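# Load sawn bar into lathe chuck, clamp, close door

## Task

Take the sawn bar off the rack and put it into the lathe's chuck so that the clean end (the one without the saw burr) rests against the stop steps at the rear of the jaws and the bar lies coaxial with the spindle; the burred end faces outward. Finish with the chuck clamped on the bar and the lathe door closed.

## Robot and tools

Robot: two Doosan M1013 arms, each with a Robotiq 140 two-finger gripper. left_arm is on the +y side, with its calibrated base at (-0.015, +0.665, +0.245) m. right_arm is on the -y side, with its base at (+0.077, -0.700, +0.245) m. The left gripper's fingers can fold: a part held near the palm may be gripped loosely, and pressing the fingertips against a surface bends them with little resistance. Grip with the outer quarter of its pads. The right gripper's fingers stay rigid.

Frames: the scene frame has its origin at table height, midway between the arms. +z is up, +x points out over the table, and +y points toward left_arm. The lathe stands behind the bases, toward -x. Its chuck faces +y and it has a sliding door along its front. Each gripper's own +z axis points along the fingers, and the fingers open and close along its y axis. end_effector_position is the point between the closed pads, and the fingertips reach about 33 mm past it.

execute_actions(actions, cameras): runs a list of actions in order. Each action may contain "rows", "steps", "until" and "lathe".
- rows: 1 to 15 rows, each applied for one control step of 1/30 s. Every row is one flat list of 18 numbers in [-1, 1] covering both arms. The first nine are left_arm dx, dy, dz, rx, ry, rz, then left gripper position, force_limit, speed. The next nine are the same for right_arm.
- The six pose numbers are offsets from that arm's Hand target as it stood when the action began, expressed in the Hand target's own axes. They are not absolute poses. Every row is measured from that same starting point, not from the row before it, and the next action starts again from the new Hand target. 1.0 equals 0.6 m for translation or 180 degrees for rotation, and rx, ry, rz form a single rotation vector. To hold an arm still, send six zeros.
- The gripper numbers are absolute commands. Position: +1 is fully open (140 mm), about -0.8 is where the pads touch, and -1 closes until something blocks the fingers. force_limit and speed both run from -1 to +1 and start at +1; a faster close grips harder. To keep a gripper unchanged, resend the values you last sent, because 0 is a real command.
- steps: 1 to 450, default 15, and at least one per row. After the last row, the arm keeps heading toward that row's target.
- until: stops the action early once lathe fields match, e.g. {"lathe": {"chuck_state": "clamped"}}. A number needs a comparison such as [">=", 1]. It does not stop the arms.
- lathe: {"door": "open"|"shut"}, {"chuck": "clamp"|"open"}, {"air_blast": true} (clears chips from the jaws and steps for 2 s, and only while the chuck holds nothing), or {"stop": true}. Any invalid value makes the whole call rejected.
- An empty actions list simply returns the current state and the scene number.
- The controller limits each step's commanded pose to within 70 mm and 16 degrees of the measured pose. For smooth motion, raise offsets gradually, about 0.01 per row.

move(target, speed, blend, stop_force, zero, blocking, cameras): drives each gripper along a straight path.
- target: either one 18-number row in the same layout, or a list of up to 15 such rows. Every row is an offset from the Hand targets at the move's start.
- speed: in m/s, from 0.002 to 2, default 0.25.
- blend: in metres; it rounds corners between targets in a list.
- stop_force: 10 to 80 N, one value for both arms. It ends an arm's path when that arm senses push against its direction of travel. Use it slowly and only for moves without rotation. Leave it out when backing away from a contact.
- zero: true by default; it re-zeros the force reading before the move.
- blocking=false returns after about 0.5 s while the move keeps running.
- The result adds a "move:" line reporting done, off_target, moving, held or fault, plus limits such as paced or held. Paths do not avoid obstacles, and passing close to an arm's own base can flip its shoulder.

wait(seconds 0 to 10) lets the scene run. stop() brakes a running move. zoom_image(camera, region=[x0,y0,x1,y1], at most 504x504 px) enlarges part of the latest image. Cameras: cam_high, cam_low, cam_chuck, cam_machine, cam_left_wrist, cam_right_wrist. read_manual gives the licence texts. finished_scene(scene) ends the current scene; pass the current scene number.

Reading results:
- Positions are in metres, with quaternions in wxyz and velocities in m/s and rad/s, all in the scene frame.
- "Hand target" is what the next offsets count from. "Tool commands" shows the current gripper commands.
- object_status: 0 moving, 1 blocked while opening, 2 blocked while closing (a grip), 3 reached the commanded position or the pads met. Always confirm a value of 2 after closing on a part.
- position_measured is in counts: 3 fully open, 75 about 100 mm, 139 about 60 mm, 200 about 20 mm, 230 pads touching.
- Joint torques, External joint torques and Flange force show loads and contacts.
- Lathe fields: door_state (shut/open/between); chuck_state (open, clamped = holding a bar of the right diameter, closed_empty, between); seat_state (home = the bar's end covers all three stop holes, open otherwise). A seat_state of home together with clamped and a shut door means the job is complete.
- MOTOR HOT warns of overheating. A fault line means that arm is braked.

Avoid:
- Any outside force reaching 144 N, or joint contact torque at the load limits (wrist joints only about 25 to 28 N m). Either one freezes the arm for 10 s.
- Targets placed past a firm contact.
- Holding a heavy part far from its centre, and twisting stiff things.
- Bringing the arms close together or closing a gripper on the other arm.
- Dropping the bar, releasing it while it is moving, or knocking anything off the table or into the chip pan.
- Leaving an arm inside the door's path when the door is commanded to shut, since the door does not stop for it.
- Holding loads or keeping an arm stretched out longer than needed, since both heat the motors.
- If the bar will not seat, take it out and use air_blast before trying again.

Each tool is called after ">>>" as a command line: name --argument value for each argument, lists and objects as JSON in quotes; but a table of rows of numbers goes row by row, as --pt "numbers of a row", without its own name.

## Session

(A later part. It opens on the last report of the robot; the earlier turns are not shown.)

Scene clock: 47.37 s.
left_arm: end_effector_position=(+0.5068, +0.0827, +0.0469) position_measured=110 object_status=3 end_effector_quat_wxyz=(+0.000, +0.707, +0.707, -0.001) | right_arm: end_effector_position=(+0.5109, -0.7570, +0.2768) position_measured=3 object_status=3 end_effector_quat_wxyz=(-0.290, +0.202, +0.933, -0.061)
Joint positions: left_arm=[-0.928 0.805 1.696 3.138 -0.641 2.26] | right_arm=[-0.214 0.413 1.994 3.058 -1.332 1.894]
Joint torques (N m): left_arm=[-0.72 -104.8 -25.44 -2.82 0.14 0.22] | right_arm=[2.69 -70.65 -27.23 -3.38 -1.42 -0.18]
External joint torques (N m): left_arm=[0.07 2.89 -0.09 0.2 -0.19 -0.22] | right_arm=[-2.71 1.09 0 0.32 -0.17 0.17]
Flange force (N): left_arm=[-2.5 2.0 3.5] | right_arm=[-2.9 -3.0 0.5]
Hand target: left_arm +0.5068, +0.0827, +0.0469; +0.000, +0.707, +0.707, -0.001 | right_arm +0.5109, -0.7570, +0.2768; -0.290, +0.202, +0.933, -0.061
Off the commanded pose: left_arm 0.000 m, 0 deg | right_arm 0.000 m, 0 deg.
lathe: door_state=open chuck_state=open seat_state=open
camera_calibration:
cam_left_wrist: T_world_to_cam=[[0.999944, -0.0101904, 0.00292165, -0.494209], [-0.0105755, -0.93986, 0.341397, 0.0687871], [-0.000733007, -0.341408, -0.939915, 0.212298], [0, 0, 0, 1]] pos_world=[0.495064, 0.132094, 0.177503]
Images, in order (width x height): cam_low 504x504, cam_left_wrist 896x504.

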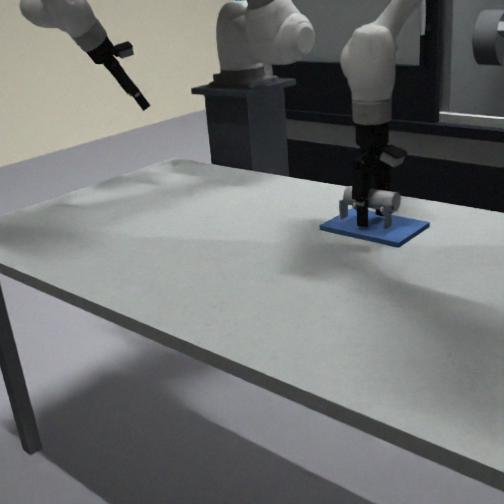

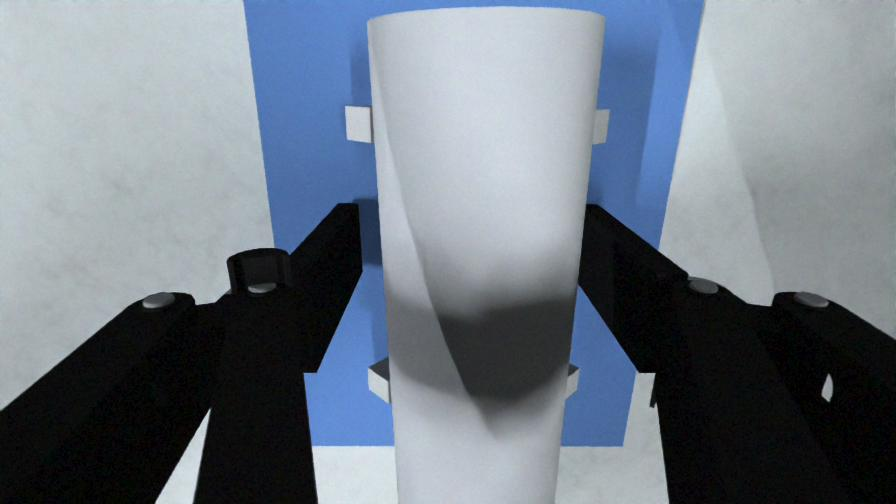

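>>> move --target '[0,0,-0.0917,0,0,0,0.15,0,-1,0,0,0,0,0,0,1,1,1]' --speed 0.06 --cameras '[]'

>>> execute_actions --actions '[{"rows":[[0,0,0,0,0,0,-1,0,-1,0,0,0,0,0,0,1,1,1]],"steps":100}]' --cameras '["cam_left_wrist","cam_low"]'

>>> zoom_image --camera "cam_low" --region '[300, 120, 450, 270]'

Scene clock: 50.57 s.
left_arm: end_effector_position=(+0.5069, +0.0827, +0.1019) position_measured=110 object_status=3 end_effector_quat_wxyz=(+0.000, +0.707, +0.707, -0.001) | right_arm: end_effector_position=(+0.5109, -0.7570, +0.2768) position_measured=3 object_status=3 end_effector_quat_wxyz=(-0.290, +0.202, +0.933, -0.061)
Joint positions: left_arm=[-0.928 0.735 1.694 3.139 -0.712 2.259] | right_arm=[-0.214 0.413 1.994 3.058 -1.332 1.894]
Joint torques (N m): left_arm=[-0.73 -101.45 -27.87 -3.07 0.05 0.22] | right_arm=[2.74 -70.34 -27.38 -3.38 -1.47 -0.22]
External joint torques (N m): left_arm=[0.41 2.54 -0.03 0.21 -0.1 -0.22] | right_arm=[-2.68 0.81 0.37 0.34 -0.14 0.21]
Flange force (N): left_arm=[-2.0 2.1 3.0] | right_arm=[-1.9 -3.2 1.0]
Hand target: left_arm +0.5069, +0.0827, +0.1020; +0.000, +0.707, +0.707, -0.001 | right_arm +0.5109, -0.7570, +0.2768; -0.290, +0.202, +0.933, -0.061
Off the commanded pose: left_arm 0.000 m, 0 deg | right_arm 0.000 m, 0 deg.
lathe: door_state=open chuck_state=open seat_state=open
move: done
No camera images: "cameras" was empty.

Scene clock: 54.10 s.
left_arm: end_effector_position=(+0.5069, +0.0827, +0.1020) position_measured=162 object_status=2 end_effector_quat_wxyz=(+0.000, +0.707, +0.707, -0.001) | right_arm: end_effector_position=(+0.5109, -0.7570, +0.2768) position_measured=3 object_status=3 end_effector_quat_wxyz=(-0.290, +0.202, +0.933, -0.061)
Joint positions: left_arm=[-0.928 0.735 1.694 3.139 -0.712 2.259] | right_arm=[-0.214 0.413 1.994 3.058 -1.332 1.894]
Joint torques (N m): left_arm=[1.21 -91.25 -23 -1.7 0.19 0.86] | right_arm=[2.74 -70.3 -27.31 -3.37 -1.46 -0.22]
External joint torques (N m): left_arm=[-1.1 -7.85 -4.92 -1.15 -0.24 -0.86] | right_arm=[-2.77 1.23 0.33 0.33 -0.14 0.21]
Flange force (N): left_arm=[-3.9 0.1 -10.5] | right_arm=[-2.7 -3.1 1.1]
Hand target: left_arm +0.5069, +0.0827, +0.1020; +0.000, +0.707, +0.707, -0.001 | right_arm +0.5109, -0.7570, +0.2768; -0.290, +0.202, +0.933, -0.061
Off the commanded pose: left_arm 0.000 m, 0 deg | right_arm 0.000 m, 0 deg.
lathe: door_state=open chuck_state=open seat_state=open
camera_calibration:
cam_left_wrist: T_world_to_cam=[[0.999944, -0.0101904, 0.00292165, -0.494469], [-0.0105755, -0.93986, 0.341397, 0.0500712], [-0.000733007, -0.341408, -0.939915, 0.264122], [0, 0, 0, 1]] pos_world=[0.495164, 0.132194, 0.232603]
Images, in order (width x height): cam_low 504x504, cam_left_wrist 896x504.

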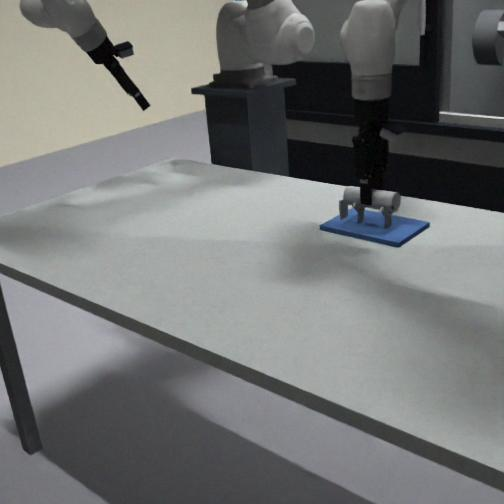

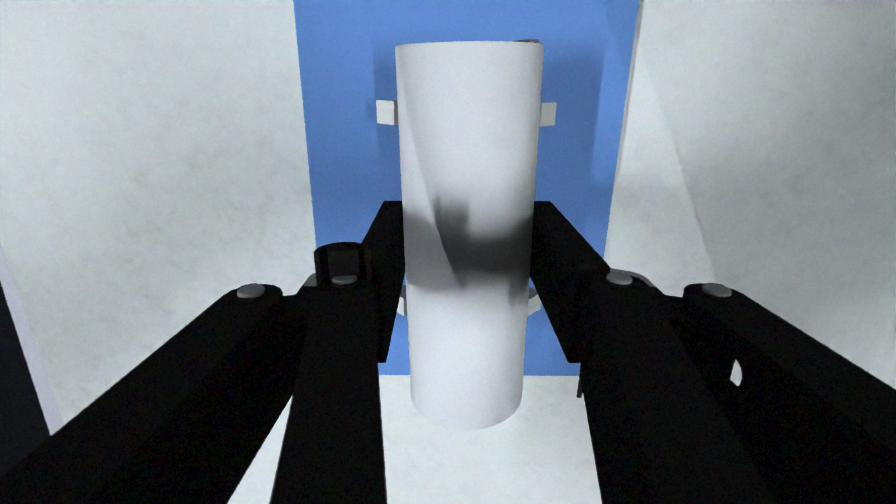

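Scaled by 3.360 from the camera's 504x504 image, which has a finer 720x720 frame.

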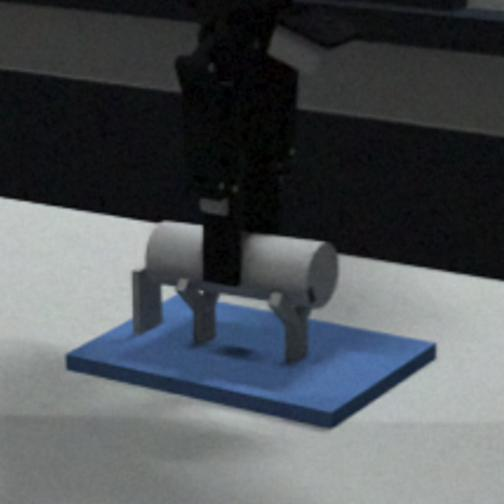

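>>> move --pt "0 0 -0.3 0 0 0 -1 0 -1 0 0 0 0 0 0 1 1 1" --pt "0 -0.93 -0.45 0.5 0 0 -1 0 -1 0 0 0 0 0 0 1 1 1" --speed '[0.15,0.3]' --blend '[0.05,0]'

Scene clock: 60.97 s.
left_arm: end_effector_position=(-0.0507, +0.0828, +0.3728) position_measured=162 object_status=2 end_effector_quat_wxyz=(+0.500, -0.500, -0.499, +0.501) | right_arm: end_effector_position=(+0.5109, -0.7570, +0.2768) position_measured=3 object_status=3 end_effector_quat_wxyz=(-0.290, +0.202, +0.933, -0.061)
Joint positions: left_arm=[-1.197 0.702 1.972 1.947 -1.756 2.71] | right_arm=[-0.214 0.413 1.994 3.058 -1.332 1.894]
Joint torques (N m): left_arm=[0.56 -96.05 -22.37 -2.84 -4.16 0.22] | right_arm=[3.32 -69.79 -27.13 -3.43 -1.43 -0.18]
External joint torques (N m): left_arm=[-0.78 5.66 0.63 0.97 1.59 -0.27] | right_arm=[-3.26 0.24 0.01 0.38 -0.16 0.17]
Flange force (N): left_arm=[-2.6 9.5 -0.3] | right_arm=[-1.7 -4.3 0.2]
Hand target: left_arm -0.0507, +0.0828, +0.3728; +0.500, -0.500, -0.499, +0.501 | right_arm +0.5109, -0.7570, +0.2768; -0.290, +0.202, +0.933, -0.061
Off the commanded pose: left_arm 0.000 m, 0 deg | right_arm 0.000 m, 0 deg.
lathe: door_state=open chuck_state=open seat_state=open
move: done
camera_calibration:
cam_left_wrist: T_world_to_cam=[[0.00299335, -0.0121832, -0.999921, 0.385783], [0.340584, -0.940131, 0.0124743, 0.0922806], [-0.940209, -0.340594, 0.00133527, 0.119637], [0, 0, 0, 1]] pos_world=[0.0798996, 0.132204, 0.384442]

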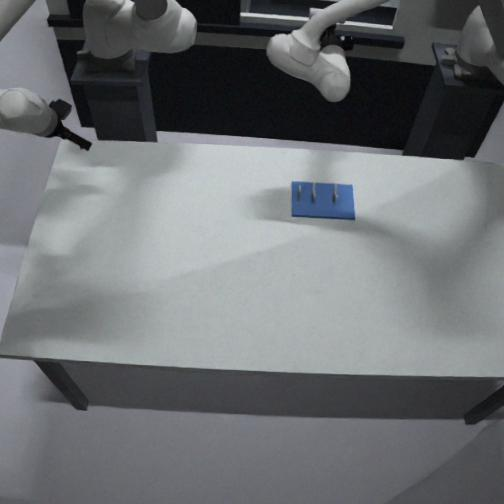

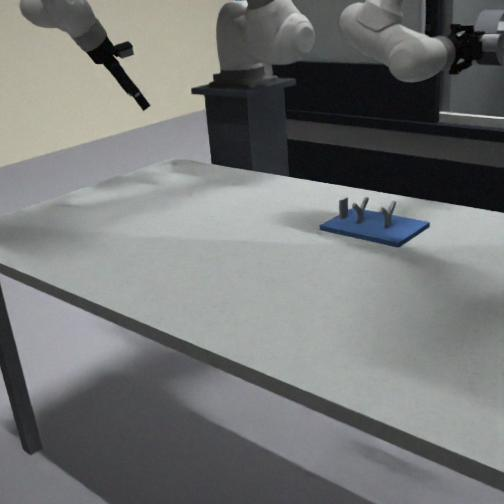

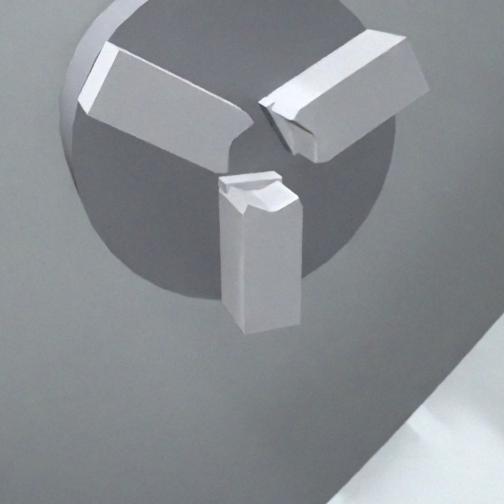

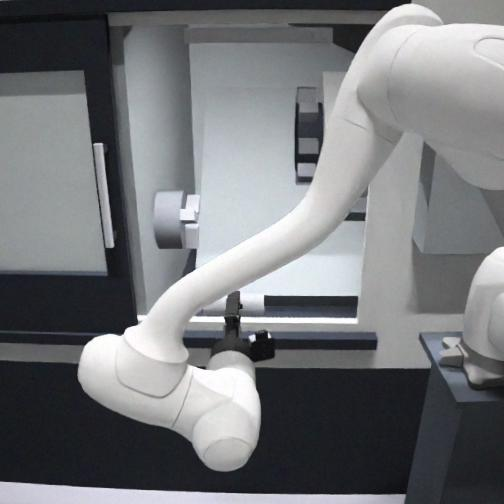

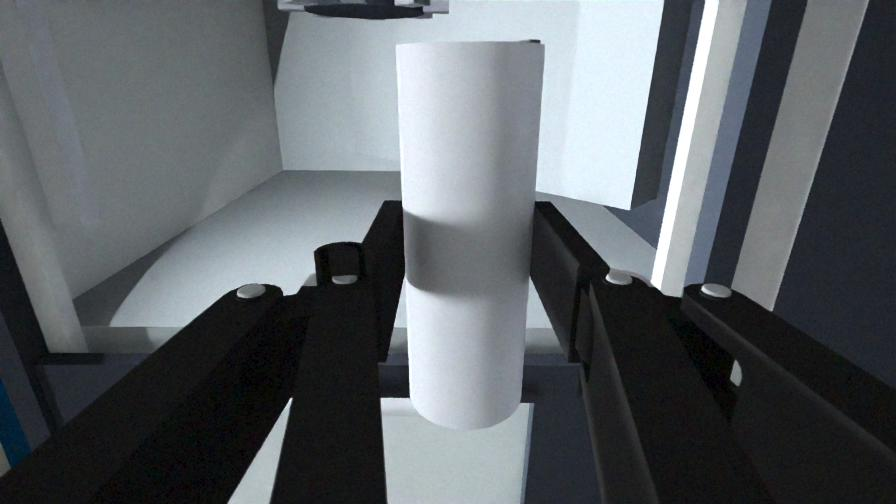

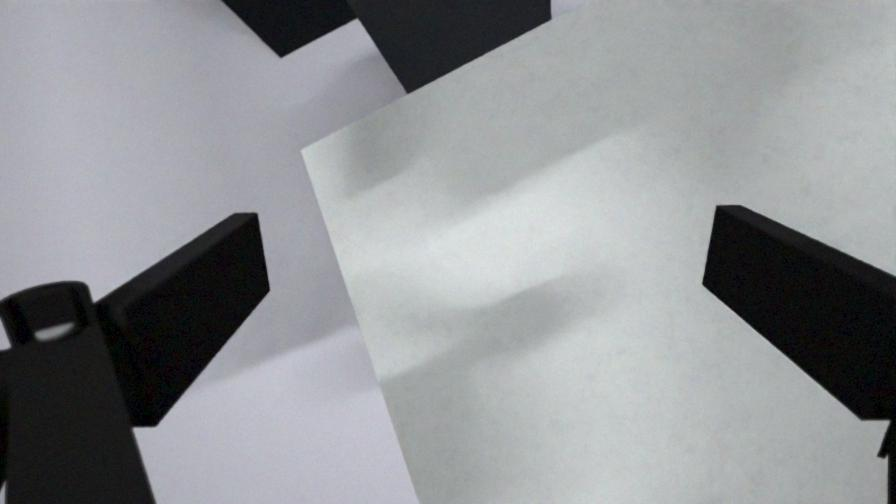

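>>> move --target '[0.145,0.083,0.917,0,0,0,-1,0,-1,0,0,0,0,0,0,1,1,1]' --speed 0.2 --cameras '["cam_chuck","cam_machine","cam_left_wrist","cam_high"]'

Scene clock: 66.60 s.
left_arm: end_effector_position=(-0.6010, +0.1694, +0.3237) position_measured=162 object_status=2 end_effector_quat_wxyz=(+0.500, -0.500, -0.499, +0.501) | right_arm: end_effector_position=(+0.5109, -0.7570, +0.2768) position_measured=3 object_status=3 end_effector_quat_wxyz=(-0.290, +0.202, +0.933, -0.061)
Joint positions: left_arm=[-2.151 0.723 2.155 1.05 -1.439 2.915] | right_arm=[-0.214 0.413 1.994 3.058 -1.332 1.894]
Joint torques (N m): left_arm=[-0.69 -93.63 -18.72 -0.63 -4.48 0.11] | right_arm=[2.74 -70.37 -27.28 -3.42 -1.39 -0.16]
External joint torques (N m): left_arm=[0.26 7.75 2.5 0.58 1.73 -0.16] | right_arm=[-2.83 1 0.17 0.37 -0.2 0.15]
Flange force (N): left_arm=[-1.0 12.1 -0.4] | right_arm=[-2.5 -3.3 0.6]
Hand target: left_arm -0.6011, +0.1695, +0.3237; +0.500, -0.500, -0.499, +0.501 | right_arm +0.5109, -0.7570, +0.2768; -0.290, +0.202, +0.933, -0.061
Off the commanded pose: left_arm 0.000 m, 0 deg | right_arm 0.000 m, 0 deg.
lathe: door_state=open chuck_state=open seat_state=open
move: done
camera_calibration:
cam_left_wrist: T_world_to_cam=[[0.00290045, -0.0122174, -0.999921, 0.339353], [0.340674, -0.940099, 0.0124746, 0.361766], [-0.940177, -0.340683, 0.00143542, -0.368198], [0, 0, 0, 1]] pos_world=[-0.4704, 0.218804, 0.335342]
Images, in order (width x height): cam_high 504x504, cam_chuck 504x504, cam_machine 504x504, cam_left_wrist 896x504.

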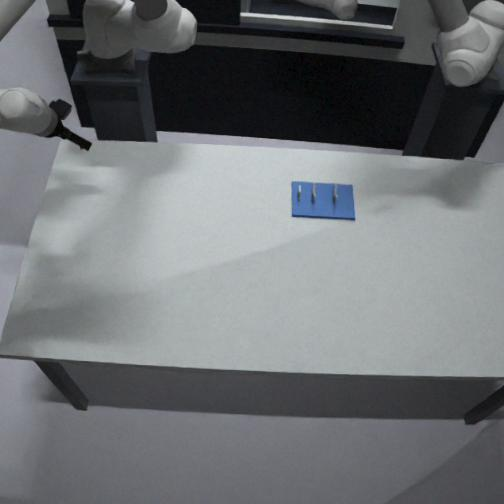

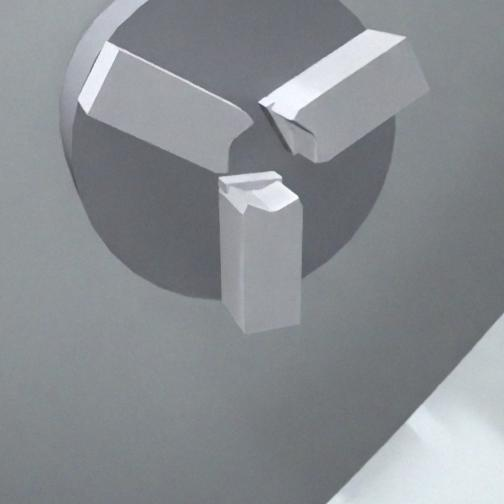

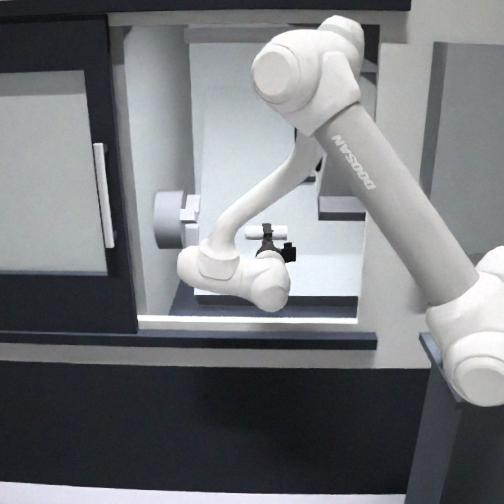

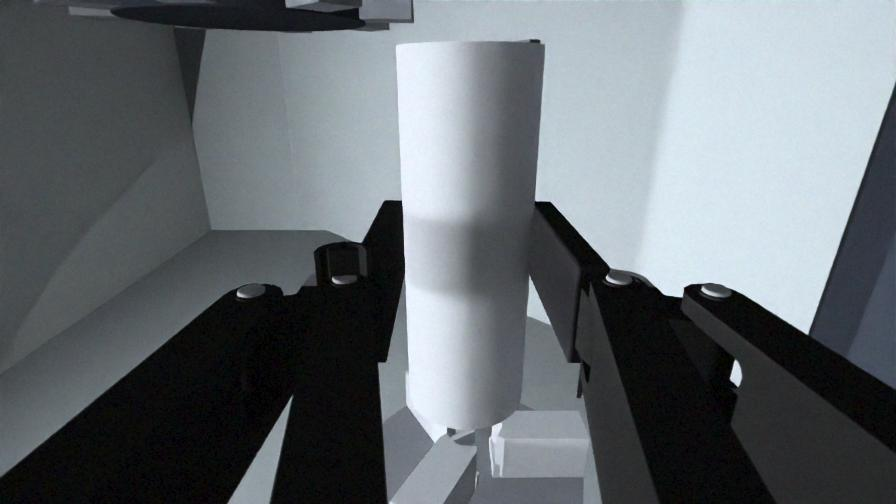

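>>> move --target '[-0.049,0.023,0.29,0,0,0,-1,0,-1,0,0,0,0,0,0,1,1,1]' --speed 0.12 --cameras '["cam_chuck","cam_machine","cam_left_wrist"]'

>>> zoom_image --camera "cam_chuck" --region '[100, 0, 504, 404]'

>>> zoom_image --camera "cam_left_wrist" --region '[380, 300, 620, 504]'

Scene clock: 70.90 s.
left_arm: end_effector_position=(-0.7750, +0.1399, +0.3102) position_measured=162 object_status=2 end_effector_quat_wxyz=(+0.500, -0.500, -0.499, +0.501) | right_arm: end_effector_position=(+0.5109, -0.7570, +0.2768) position_measured=3 object_status=3 end_effector_quat_wxyz=(-0.290, +0.202, +0.933, -0.061)
Joint positions: left_arm=[-2.35 0.818 1.911 0.878 -1.3 2.829] | right_arm=[-0.214 0.413 1.994 3.058 -1.332 1.894]
Joint torques (N m): left_arm=[0 -108.06 -24.73 -0.64 -4.5 0.14] | right_arm=[2.43 -69.5 -27.2 -3.45 -1.47 -0.14]
External joint torques (N m): left_arm=[-0.24 8.3 2.4 0.93 1.8 -0.19] | right_arm=[-2.35 -0.1 0.13 0.4 -0.13 0.13]
Flange force (N): left_arm=[-2.3 10.4 1.6] | right_arm=[-0.6 -3.2 0.2]
Hand target: left_arm -0.7751, +0.1399, +0.3102; +0.500, -0.500, -0.499, +0.501 | right_arm +0.5109, -0.7570, +0.2768; -0.290, +0.202, +0.933, -0.061
Off the commanded pose: left_arm 0.000 m, 0 deg | right_arm 0.000 m, 0 deg.
lathe: door_state=open chuck_state=open seat_state=open
move: done
camera_calibration:
cam_left_wrist: T_world_to_cam=[[0.00295954, -0.0120895, -0.999923, 0.326012], [0.340585, -0.940132, 0.0123747, 0.39346], [-0.940209, -0.340595, 0.00133515, -0.541825], [0, 0, 0, 1]] pos_world=[-0.6444, 0.189303, 0.321842]
Images, in order (width x height): cam_chuck 504x504, cam_machine 504x504, cam_left_wrist 896x504.

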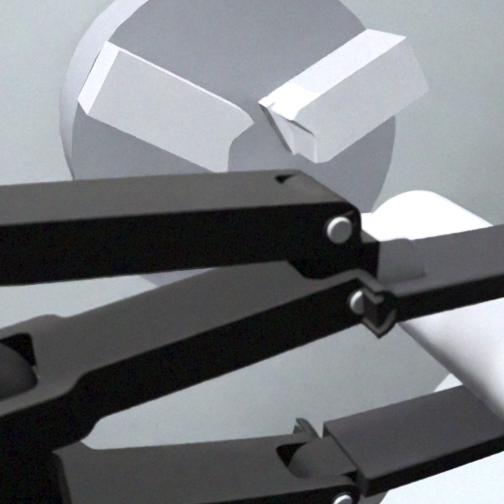

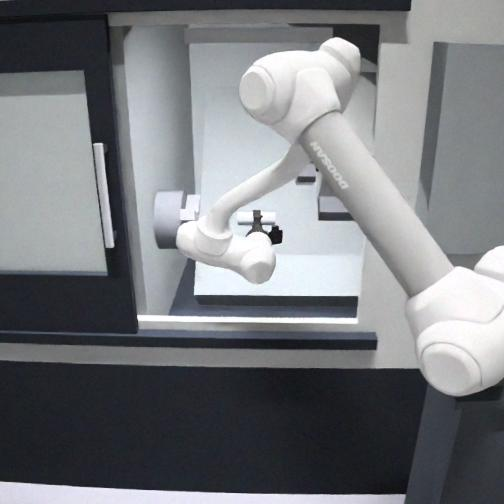

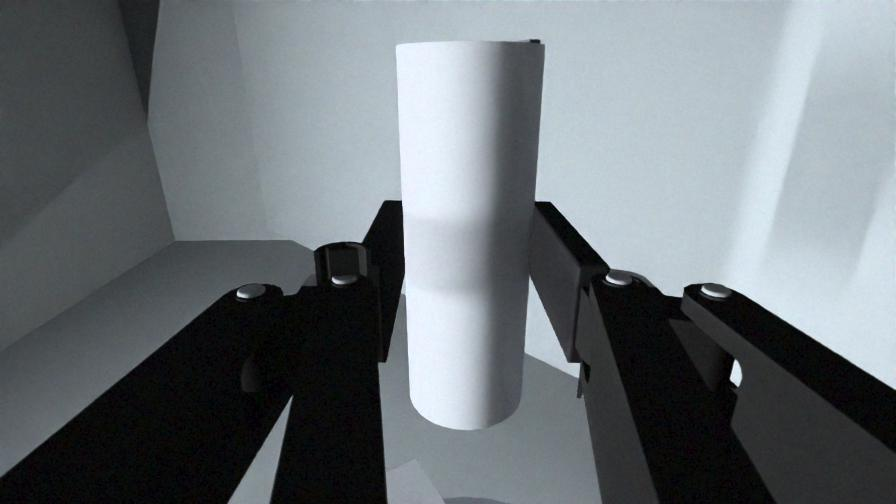

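Scaled by 1.248 from the camera's 504x504 image, which has a finer 720x720 frame.

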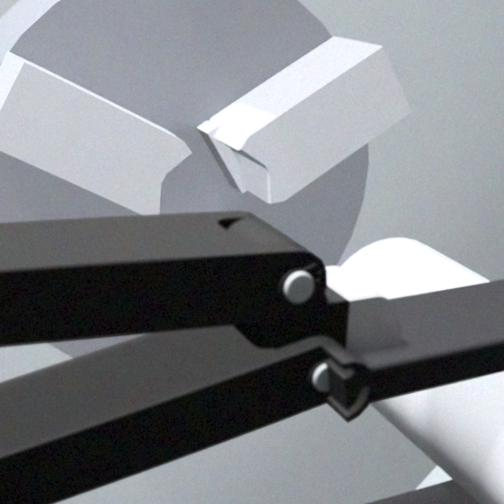

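Scaled by 2.100 from the camera's 896x504 image, which has a finer 1280x720 frame.

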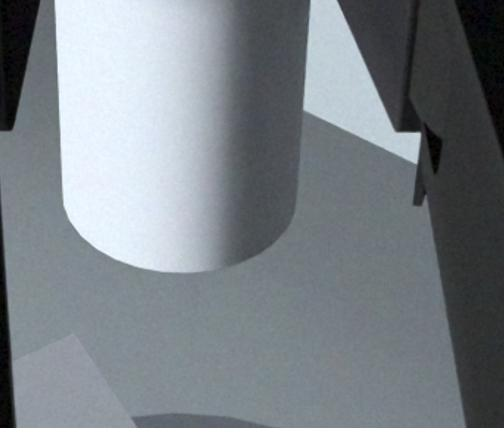

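>>> move --target '[-0.1,0,0,0,0,0,-1,0,-1,0,0,0,0,0,0,1,1,1]' --speed 0.1 --cameras '["cam_chuck","cam_machine","cam_left_wrist"]'

>>> zoom_image --camera "cam_left_wrist" --region '[380, 300, 620, 504]'

>>> zoom_image --camera "cam_chuck" --region '[100, 0, 504, 404]'

>>> zoom_image --camera "cam_machine" --region '[140, 160, 300, 300]'

Scene clock: 77.67 s.
left_arm: end_effector_position=(-0.7750, +0.0800, +0.3102) position_measured=162 object_status=2 end_effector_quat_wxyz=(+0.500, -0.500, -0.499, +0.501) | right_arm: end_effector_position=(+0.5109, -0.7570, +0.2768) position_measured=3 object_status=3 end_effector_quat_wxyz=(-0.290, +0.202, +0.933, -0.061)
Joint positions: left_arm=[-2.294 0.852 1.811 0.948 -1.279 2.76] | right_arm=[-0.214 0.413 1.994 3.058 -1.332 1.894]
Joint torques (N m): left_arm=[-0.89 -113.24 -27.35 -0.82 -4.31 0.24] | right_arm=[2.96 -70.03 -27.1 -3.38 -1.44 -0.17]
External joint torques (N m): left_arm=[0.53 9.32 2.72 0.98 1.69 -0.29] | right_arm=[-2.93 0.7 0.14 0.35 -0.16 0.16]
Flange force (N): left_arm=[-3.5 11.2 1.0] | right_arm=[-2.2 -3.6 0.5]
Hand target: left_arm -0.7750, +0.0799, +0.3102; +0.500, -0.500, -0.499, +0.501 | right_arm +0.5109, -0.7570, +0.2768; -0.290, +0.202, +0.933, -0.061
Off the commanded pose: left_arm 0.000 m, 0 deg | right_arm 0.000 m, 0 deg.
lathe: door_state=open chuck_state=open seat_state=open
move: done
camera_calibration:
cam_left_wrist: T_world_to_cam=[[0.00295954, -0.0120895, -0.999923, 0.325388], [0.340585, -0.940132, 0.0123747, 0.337145], [-0.940209, -0.340595, 0.00133515, -0.562227], [0, 0, 0, 1]] pos_world=[-0.6444, 0.129403, 0.321942]
Images, in order (width x height): cam_chuck 504x504, cam_machine 504x504, cam_left_wrist 896x504.

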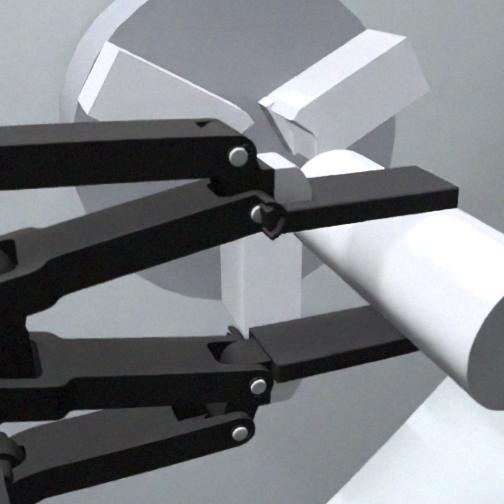

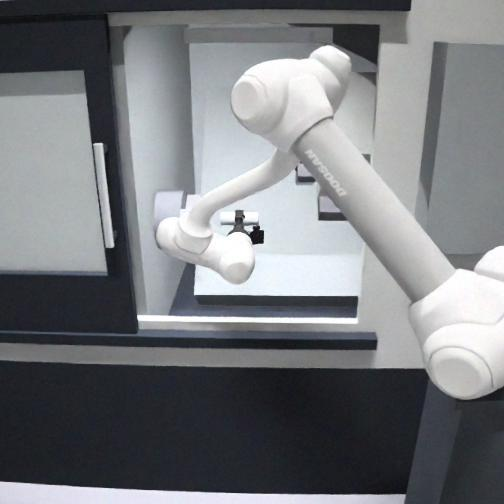

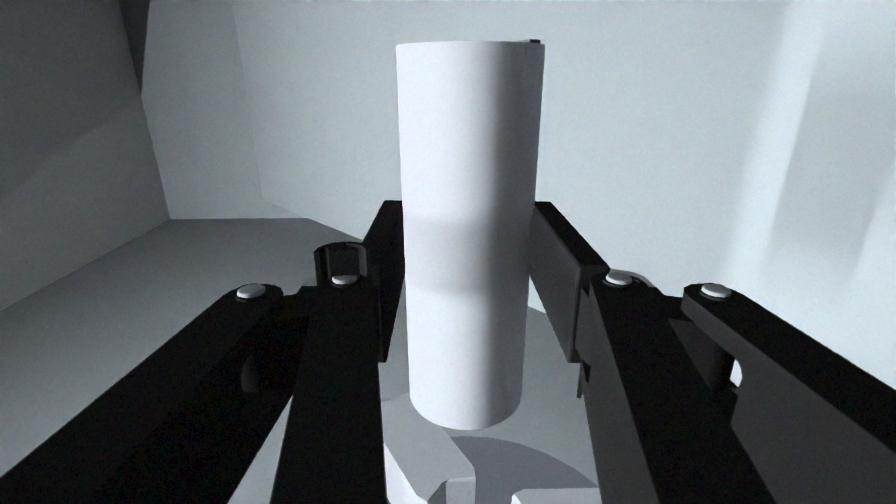

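Scaled by 2.100 from the camera's 896x504 image, which has a finer 1280x720 frame.

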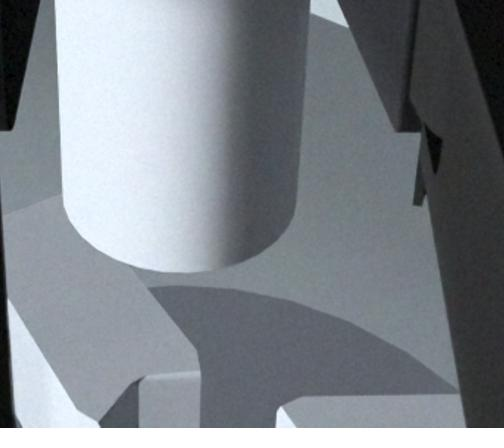

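Scaled by 1.248 from the camera's 504x504 image, which has a finer 720x720 frame.

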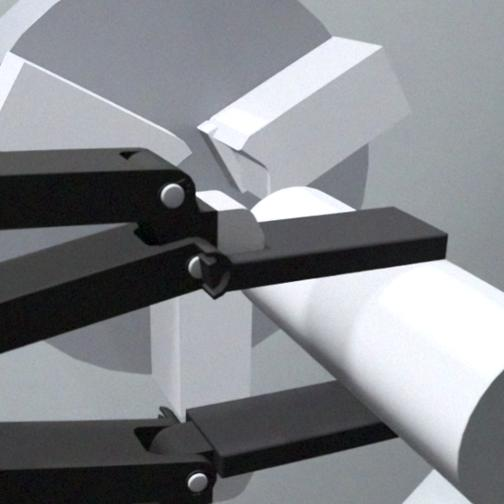

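Scaled by 3.150 from the camera's 504x504 image, which has a finer 720x720 frame.

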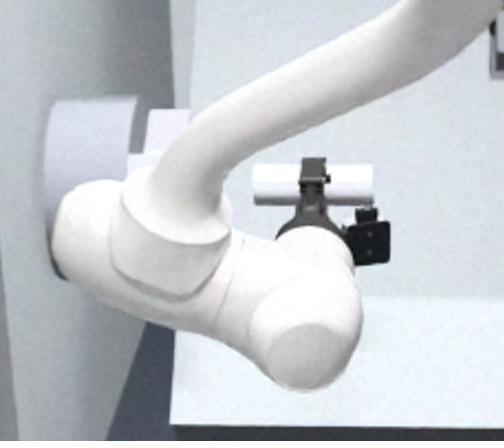

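>>> zoom_image --camera "cam_chuck" --region '[200, 70, 360, 230]'

Scaled by 3.150 from the camera's 504x504 image, which has a finer 720x720 frame.

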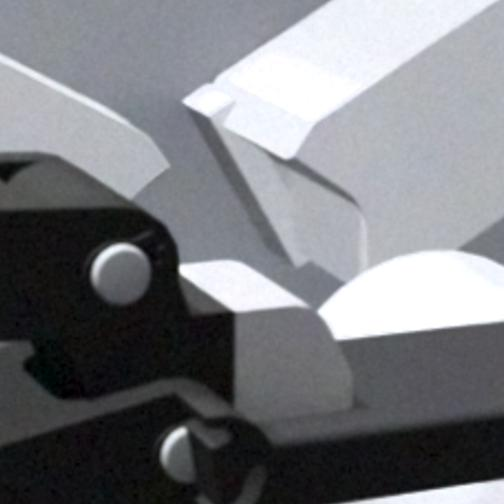

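>>> move --target '[-0.095,0.0017,-0.005,0,0,0,-1,0,-1,0,0,0,0,0,0,1,1,1]' --speed 0.06 --cameras '["cam_chuck","cam_machine","cam_left_wrist","cam_low"]'

>>> zoom_image --camera "cam_chuck" --region '[180, 60, 420, 300]'

>>> zoom_image --camera "cam_machine" --region '[100, 160, 300, 300]'

>>> zoom_image --camera "cam_left_wrist" --region '[380, 300, 620, 504]'

Scene clock: 87.83 s.
left_arm: end_effector_position=(-0.7720, +0.0230, +0.3093) position_measured=162 object_status=2 end_effector_quat_wxyz=(+0.500, -0.500, -0.499, +0.501) | right_arm: end_effector_position=(+0.5109, -0.7570, +0.2768) position_measured=3 object_status=3 end_effector_quat_wxyz=(-0.290, +0.202, +0.933, -0.061)
Joint positions: left_arm=[-2.245 0.89 1.712 1.011 -1.264 2.692] | right_arm=[-0.214 0.413 1.994 3.058 -1.332 1.894]
Joint torques (N m): left_arm=[-1 -117.81 -30.11 -1.18 -4.18 0.14] | right_arm=[2.9 -69.61 -27.1 -3.35 -1.4 -0.15]
External joint torques (N m): left_arm=[0.78 8.71 3.25 1.2 1.63 -0.19] | right_arm=[-2.83 -0.35 -0.05 0.29 -0.21 0.14]
Flange force (N): left_arm=[-2.5 9.8 -0.3] | right_arm=[-0.7 -4.1 -0.3]
Hand target: left_arm -0.7720, +0.0229, +0.3093; +0.500, -0.500, -0.499, +0.501 | right_arm +0.5109, -0.7570, +0.2768; -0.290, +0.202, +0.933, -0.061
Off the commanded pose: left_arm 0.000 m, 0 deg | right_arm 0.000 m, 0 deg.
lathe: door_state=open chuck_state=open seat_state=open
move: done
camera_calibration:
cam_left_wrist: T_world_to_cam=[[0.00295954, -0.0120895, -0.999923, 0.323689], [0.340585, -0.940132, 0.0123747, 0.282454], [-0.940209, -0.340595, 0.00133515, -0.578853], [0, 0, 0, 1]] pos_world=[-0.6414, 0.0723032, 0.320942]
Images, in order (width x height): cam_low 504x504, cam_chuck 504x504, cam_machine 504x504, cam_left_wrist 896x504.

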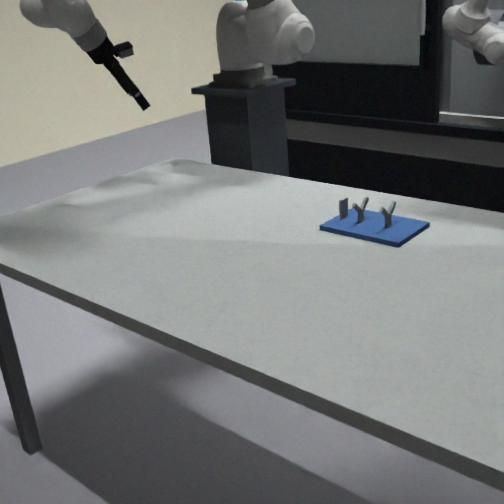

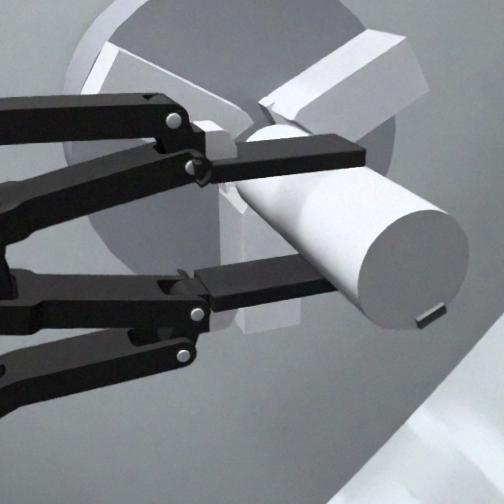

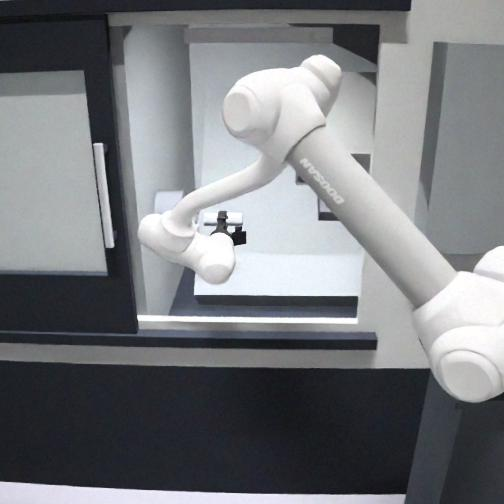

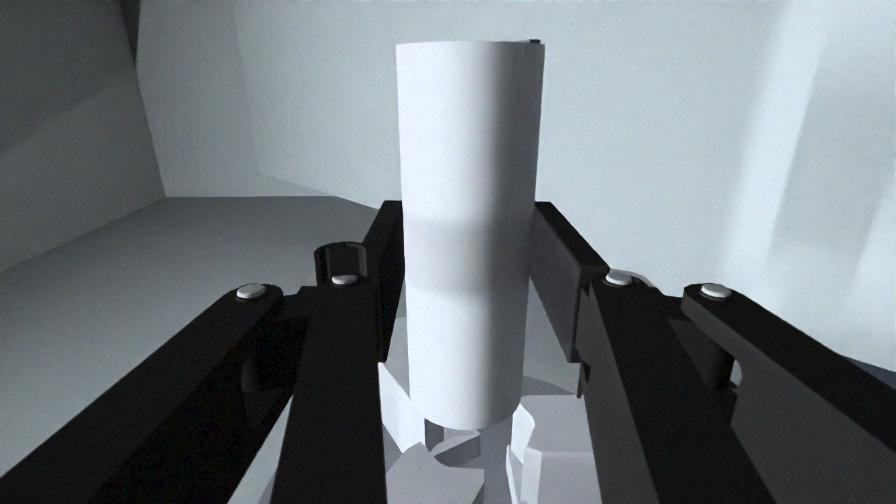

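Scaled by 2.100 from the camera's 504x504 image, which has a finer 720x720 frame.

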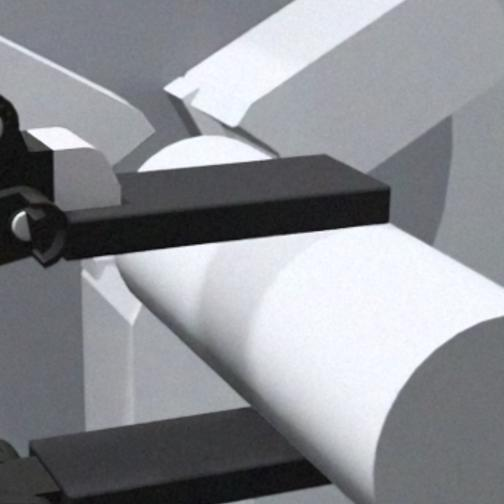

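Scaled by 2.520 from the camera's 504x504 image, which has a finer 720x720 frame.

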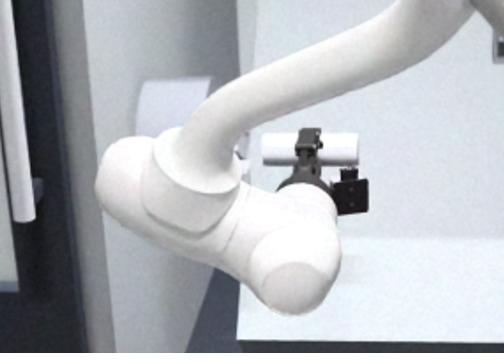

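Scaled by 2.100 from the camera's 896x504 image, which has a finer 1280x720 frame.

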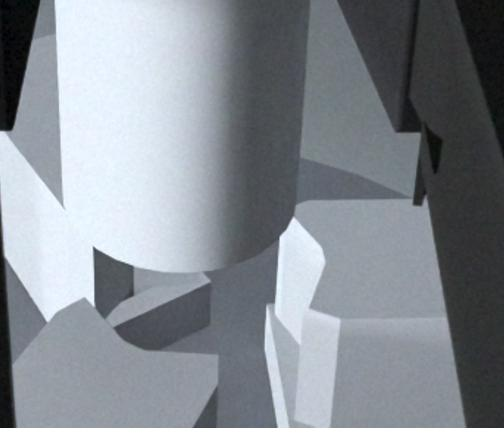

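>>> move --target '[-0.04,0.0017,0,0,0,0,-1,0,-1,0,0,0,0,0,0,1,1,1]' --speed 0.01 --stop_force 12 --cameras '["cam_chuck","cam_machine","cam_left_wrist"]'

>>> zoom_image --camera "cam_chuck" --region '[180, 60, 420, 300]'

>>> zoom_image --camera "cam_machine" --region '[100, 160, 300, 300]'

>>> zoom_image --camera "cam_left_wrist" --region '[380, 300, 620, 504]'

Scene clock: 98.40 s.
left_arm: end_effector_position=(-0.7720, -0.0011, +0.3083) position_measured=162 object_status=2 end_effector_quat_wxyz=(+0.500, -0.500, -0.499, +0.501) | right_arm: end_effector_position=(+0.5109, -0.7570, +0.2768) position_measured=3 object_status=3 end_effector_quat_wxyz=(-0.290, +0.202, +0.933, -0.061)
Joint positions: left_arm=[-2.227 0.908 1.666 1.036 -1.258 2.662] | right_arm=[-0.214 0.413 1.994 3.058 -1.332 1.894]
Joint torques (N m): left_arm=[-0.75 -120.4 -30.83 -1.27 -4.03 0.09] | right_arm=[2.69 -70.09 -27.23 -3.43 -1.47 -0.19]
External joint torques (N m): left_arm=[0.4 9.54 3.04 1.23 1.53 -0.14] | right_arm=[-2.71 0.46 0.01 0.37 -0.13 0.18]
Flange force (N): left_arm=[-3.3 10.9 0.8] | right_arm=[-1.8 -3.4 0.3]
Hand target: left_arm -0.7720, -0.0011, +0.3083; +0.500, -0.500, -0.499, +0.501 | right_arm +0.5109, -0.7570, +0.2768; -0.290, +0.202, +0.933, -0.061
Off the commanded pose: left_arm 0.000 m, 0 deg | right_arm 0.000 m, 0 deg.
lathe: door_state=open chuck_state=open seat_state=open
move: done
camera_calibration:
cam_left_wrist: T_world_to_cam=[[0.00286549, -0.0121235, -0.999922, 0.322341], [0.340586, -0.940132, 0.0123746, 0.259904], [-0.940209, -0.340595, 0.00143515, -0.587057], [0, 0, 0, 1]] pos_world=[-0.6414, 0.0483033, 0.319942]
Images, in order (width x height): cam_chuck 504x504, cam_machine 504x504, cam_left_wrist 896x504.

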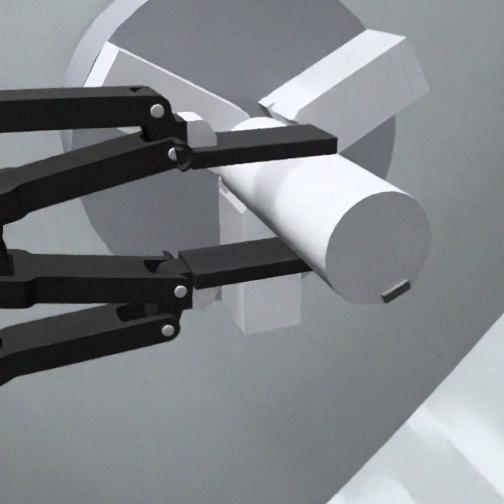

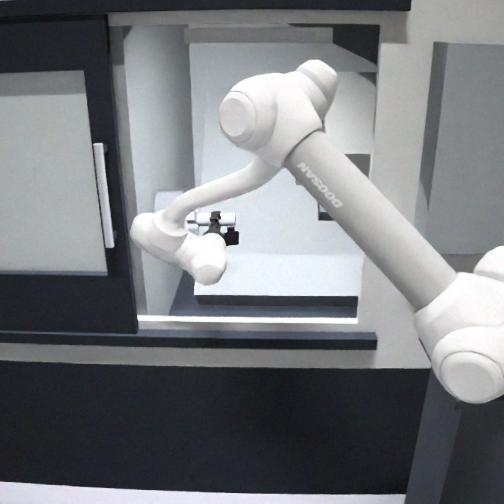

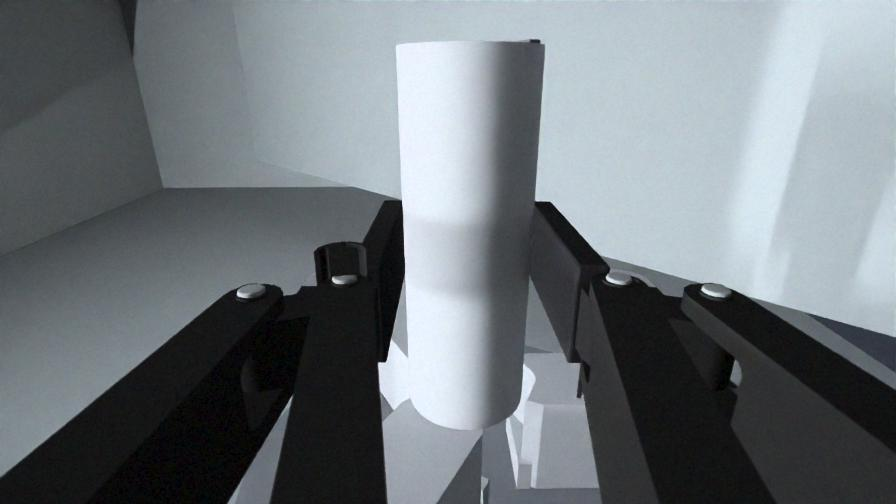

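Scaled by 2.100 from the camera's 504x504 image, which has a finer 720x720 frame.

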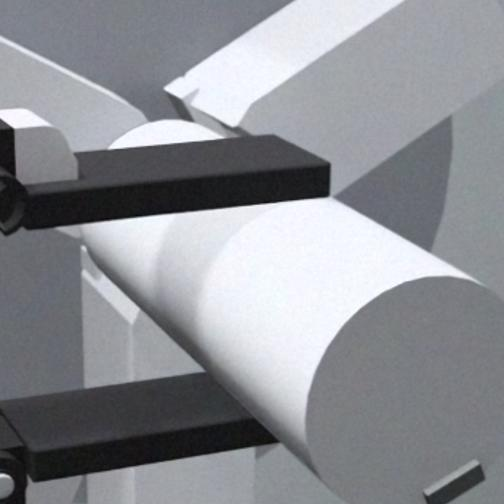

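Scaled by 2.520 from the camera's 504x504 image, which has a finer 720x720 frame.

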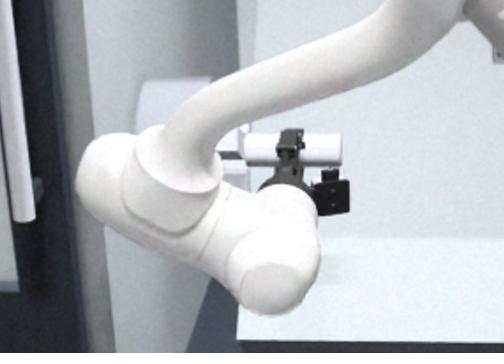

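Scaled by 2.100 from the camera's 896x504 image, which has a finer 1280x720 frame.

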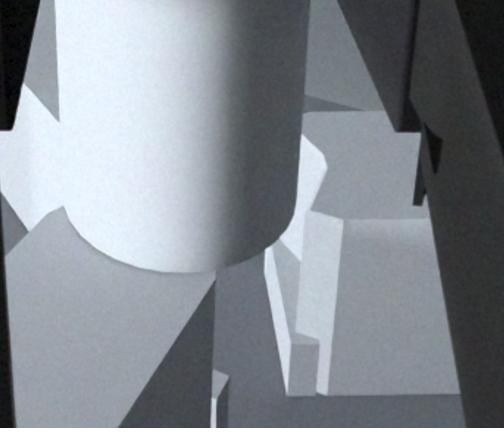

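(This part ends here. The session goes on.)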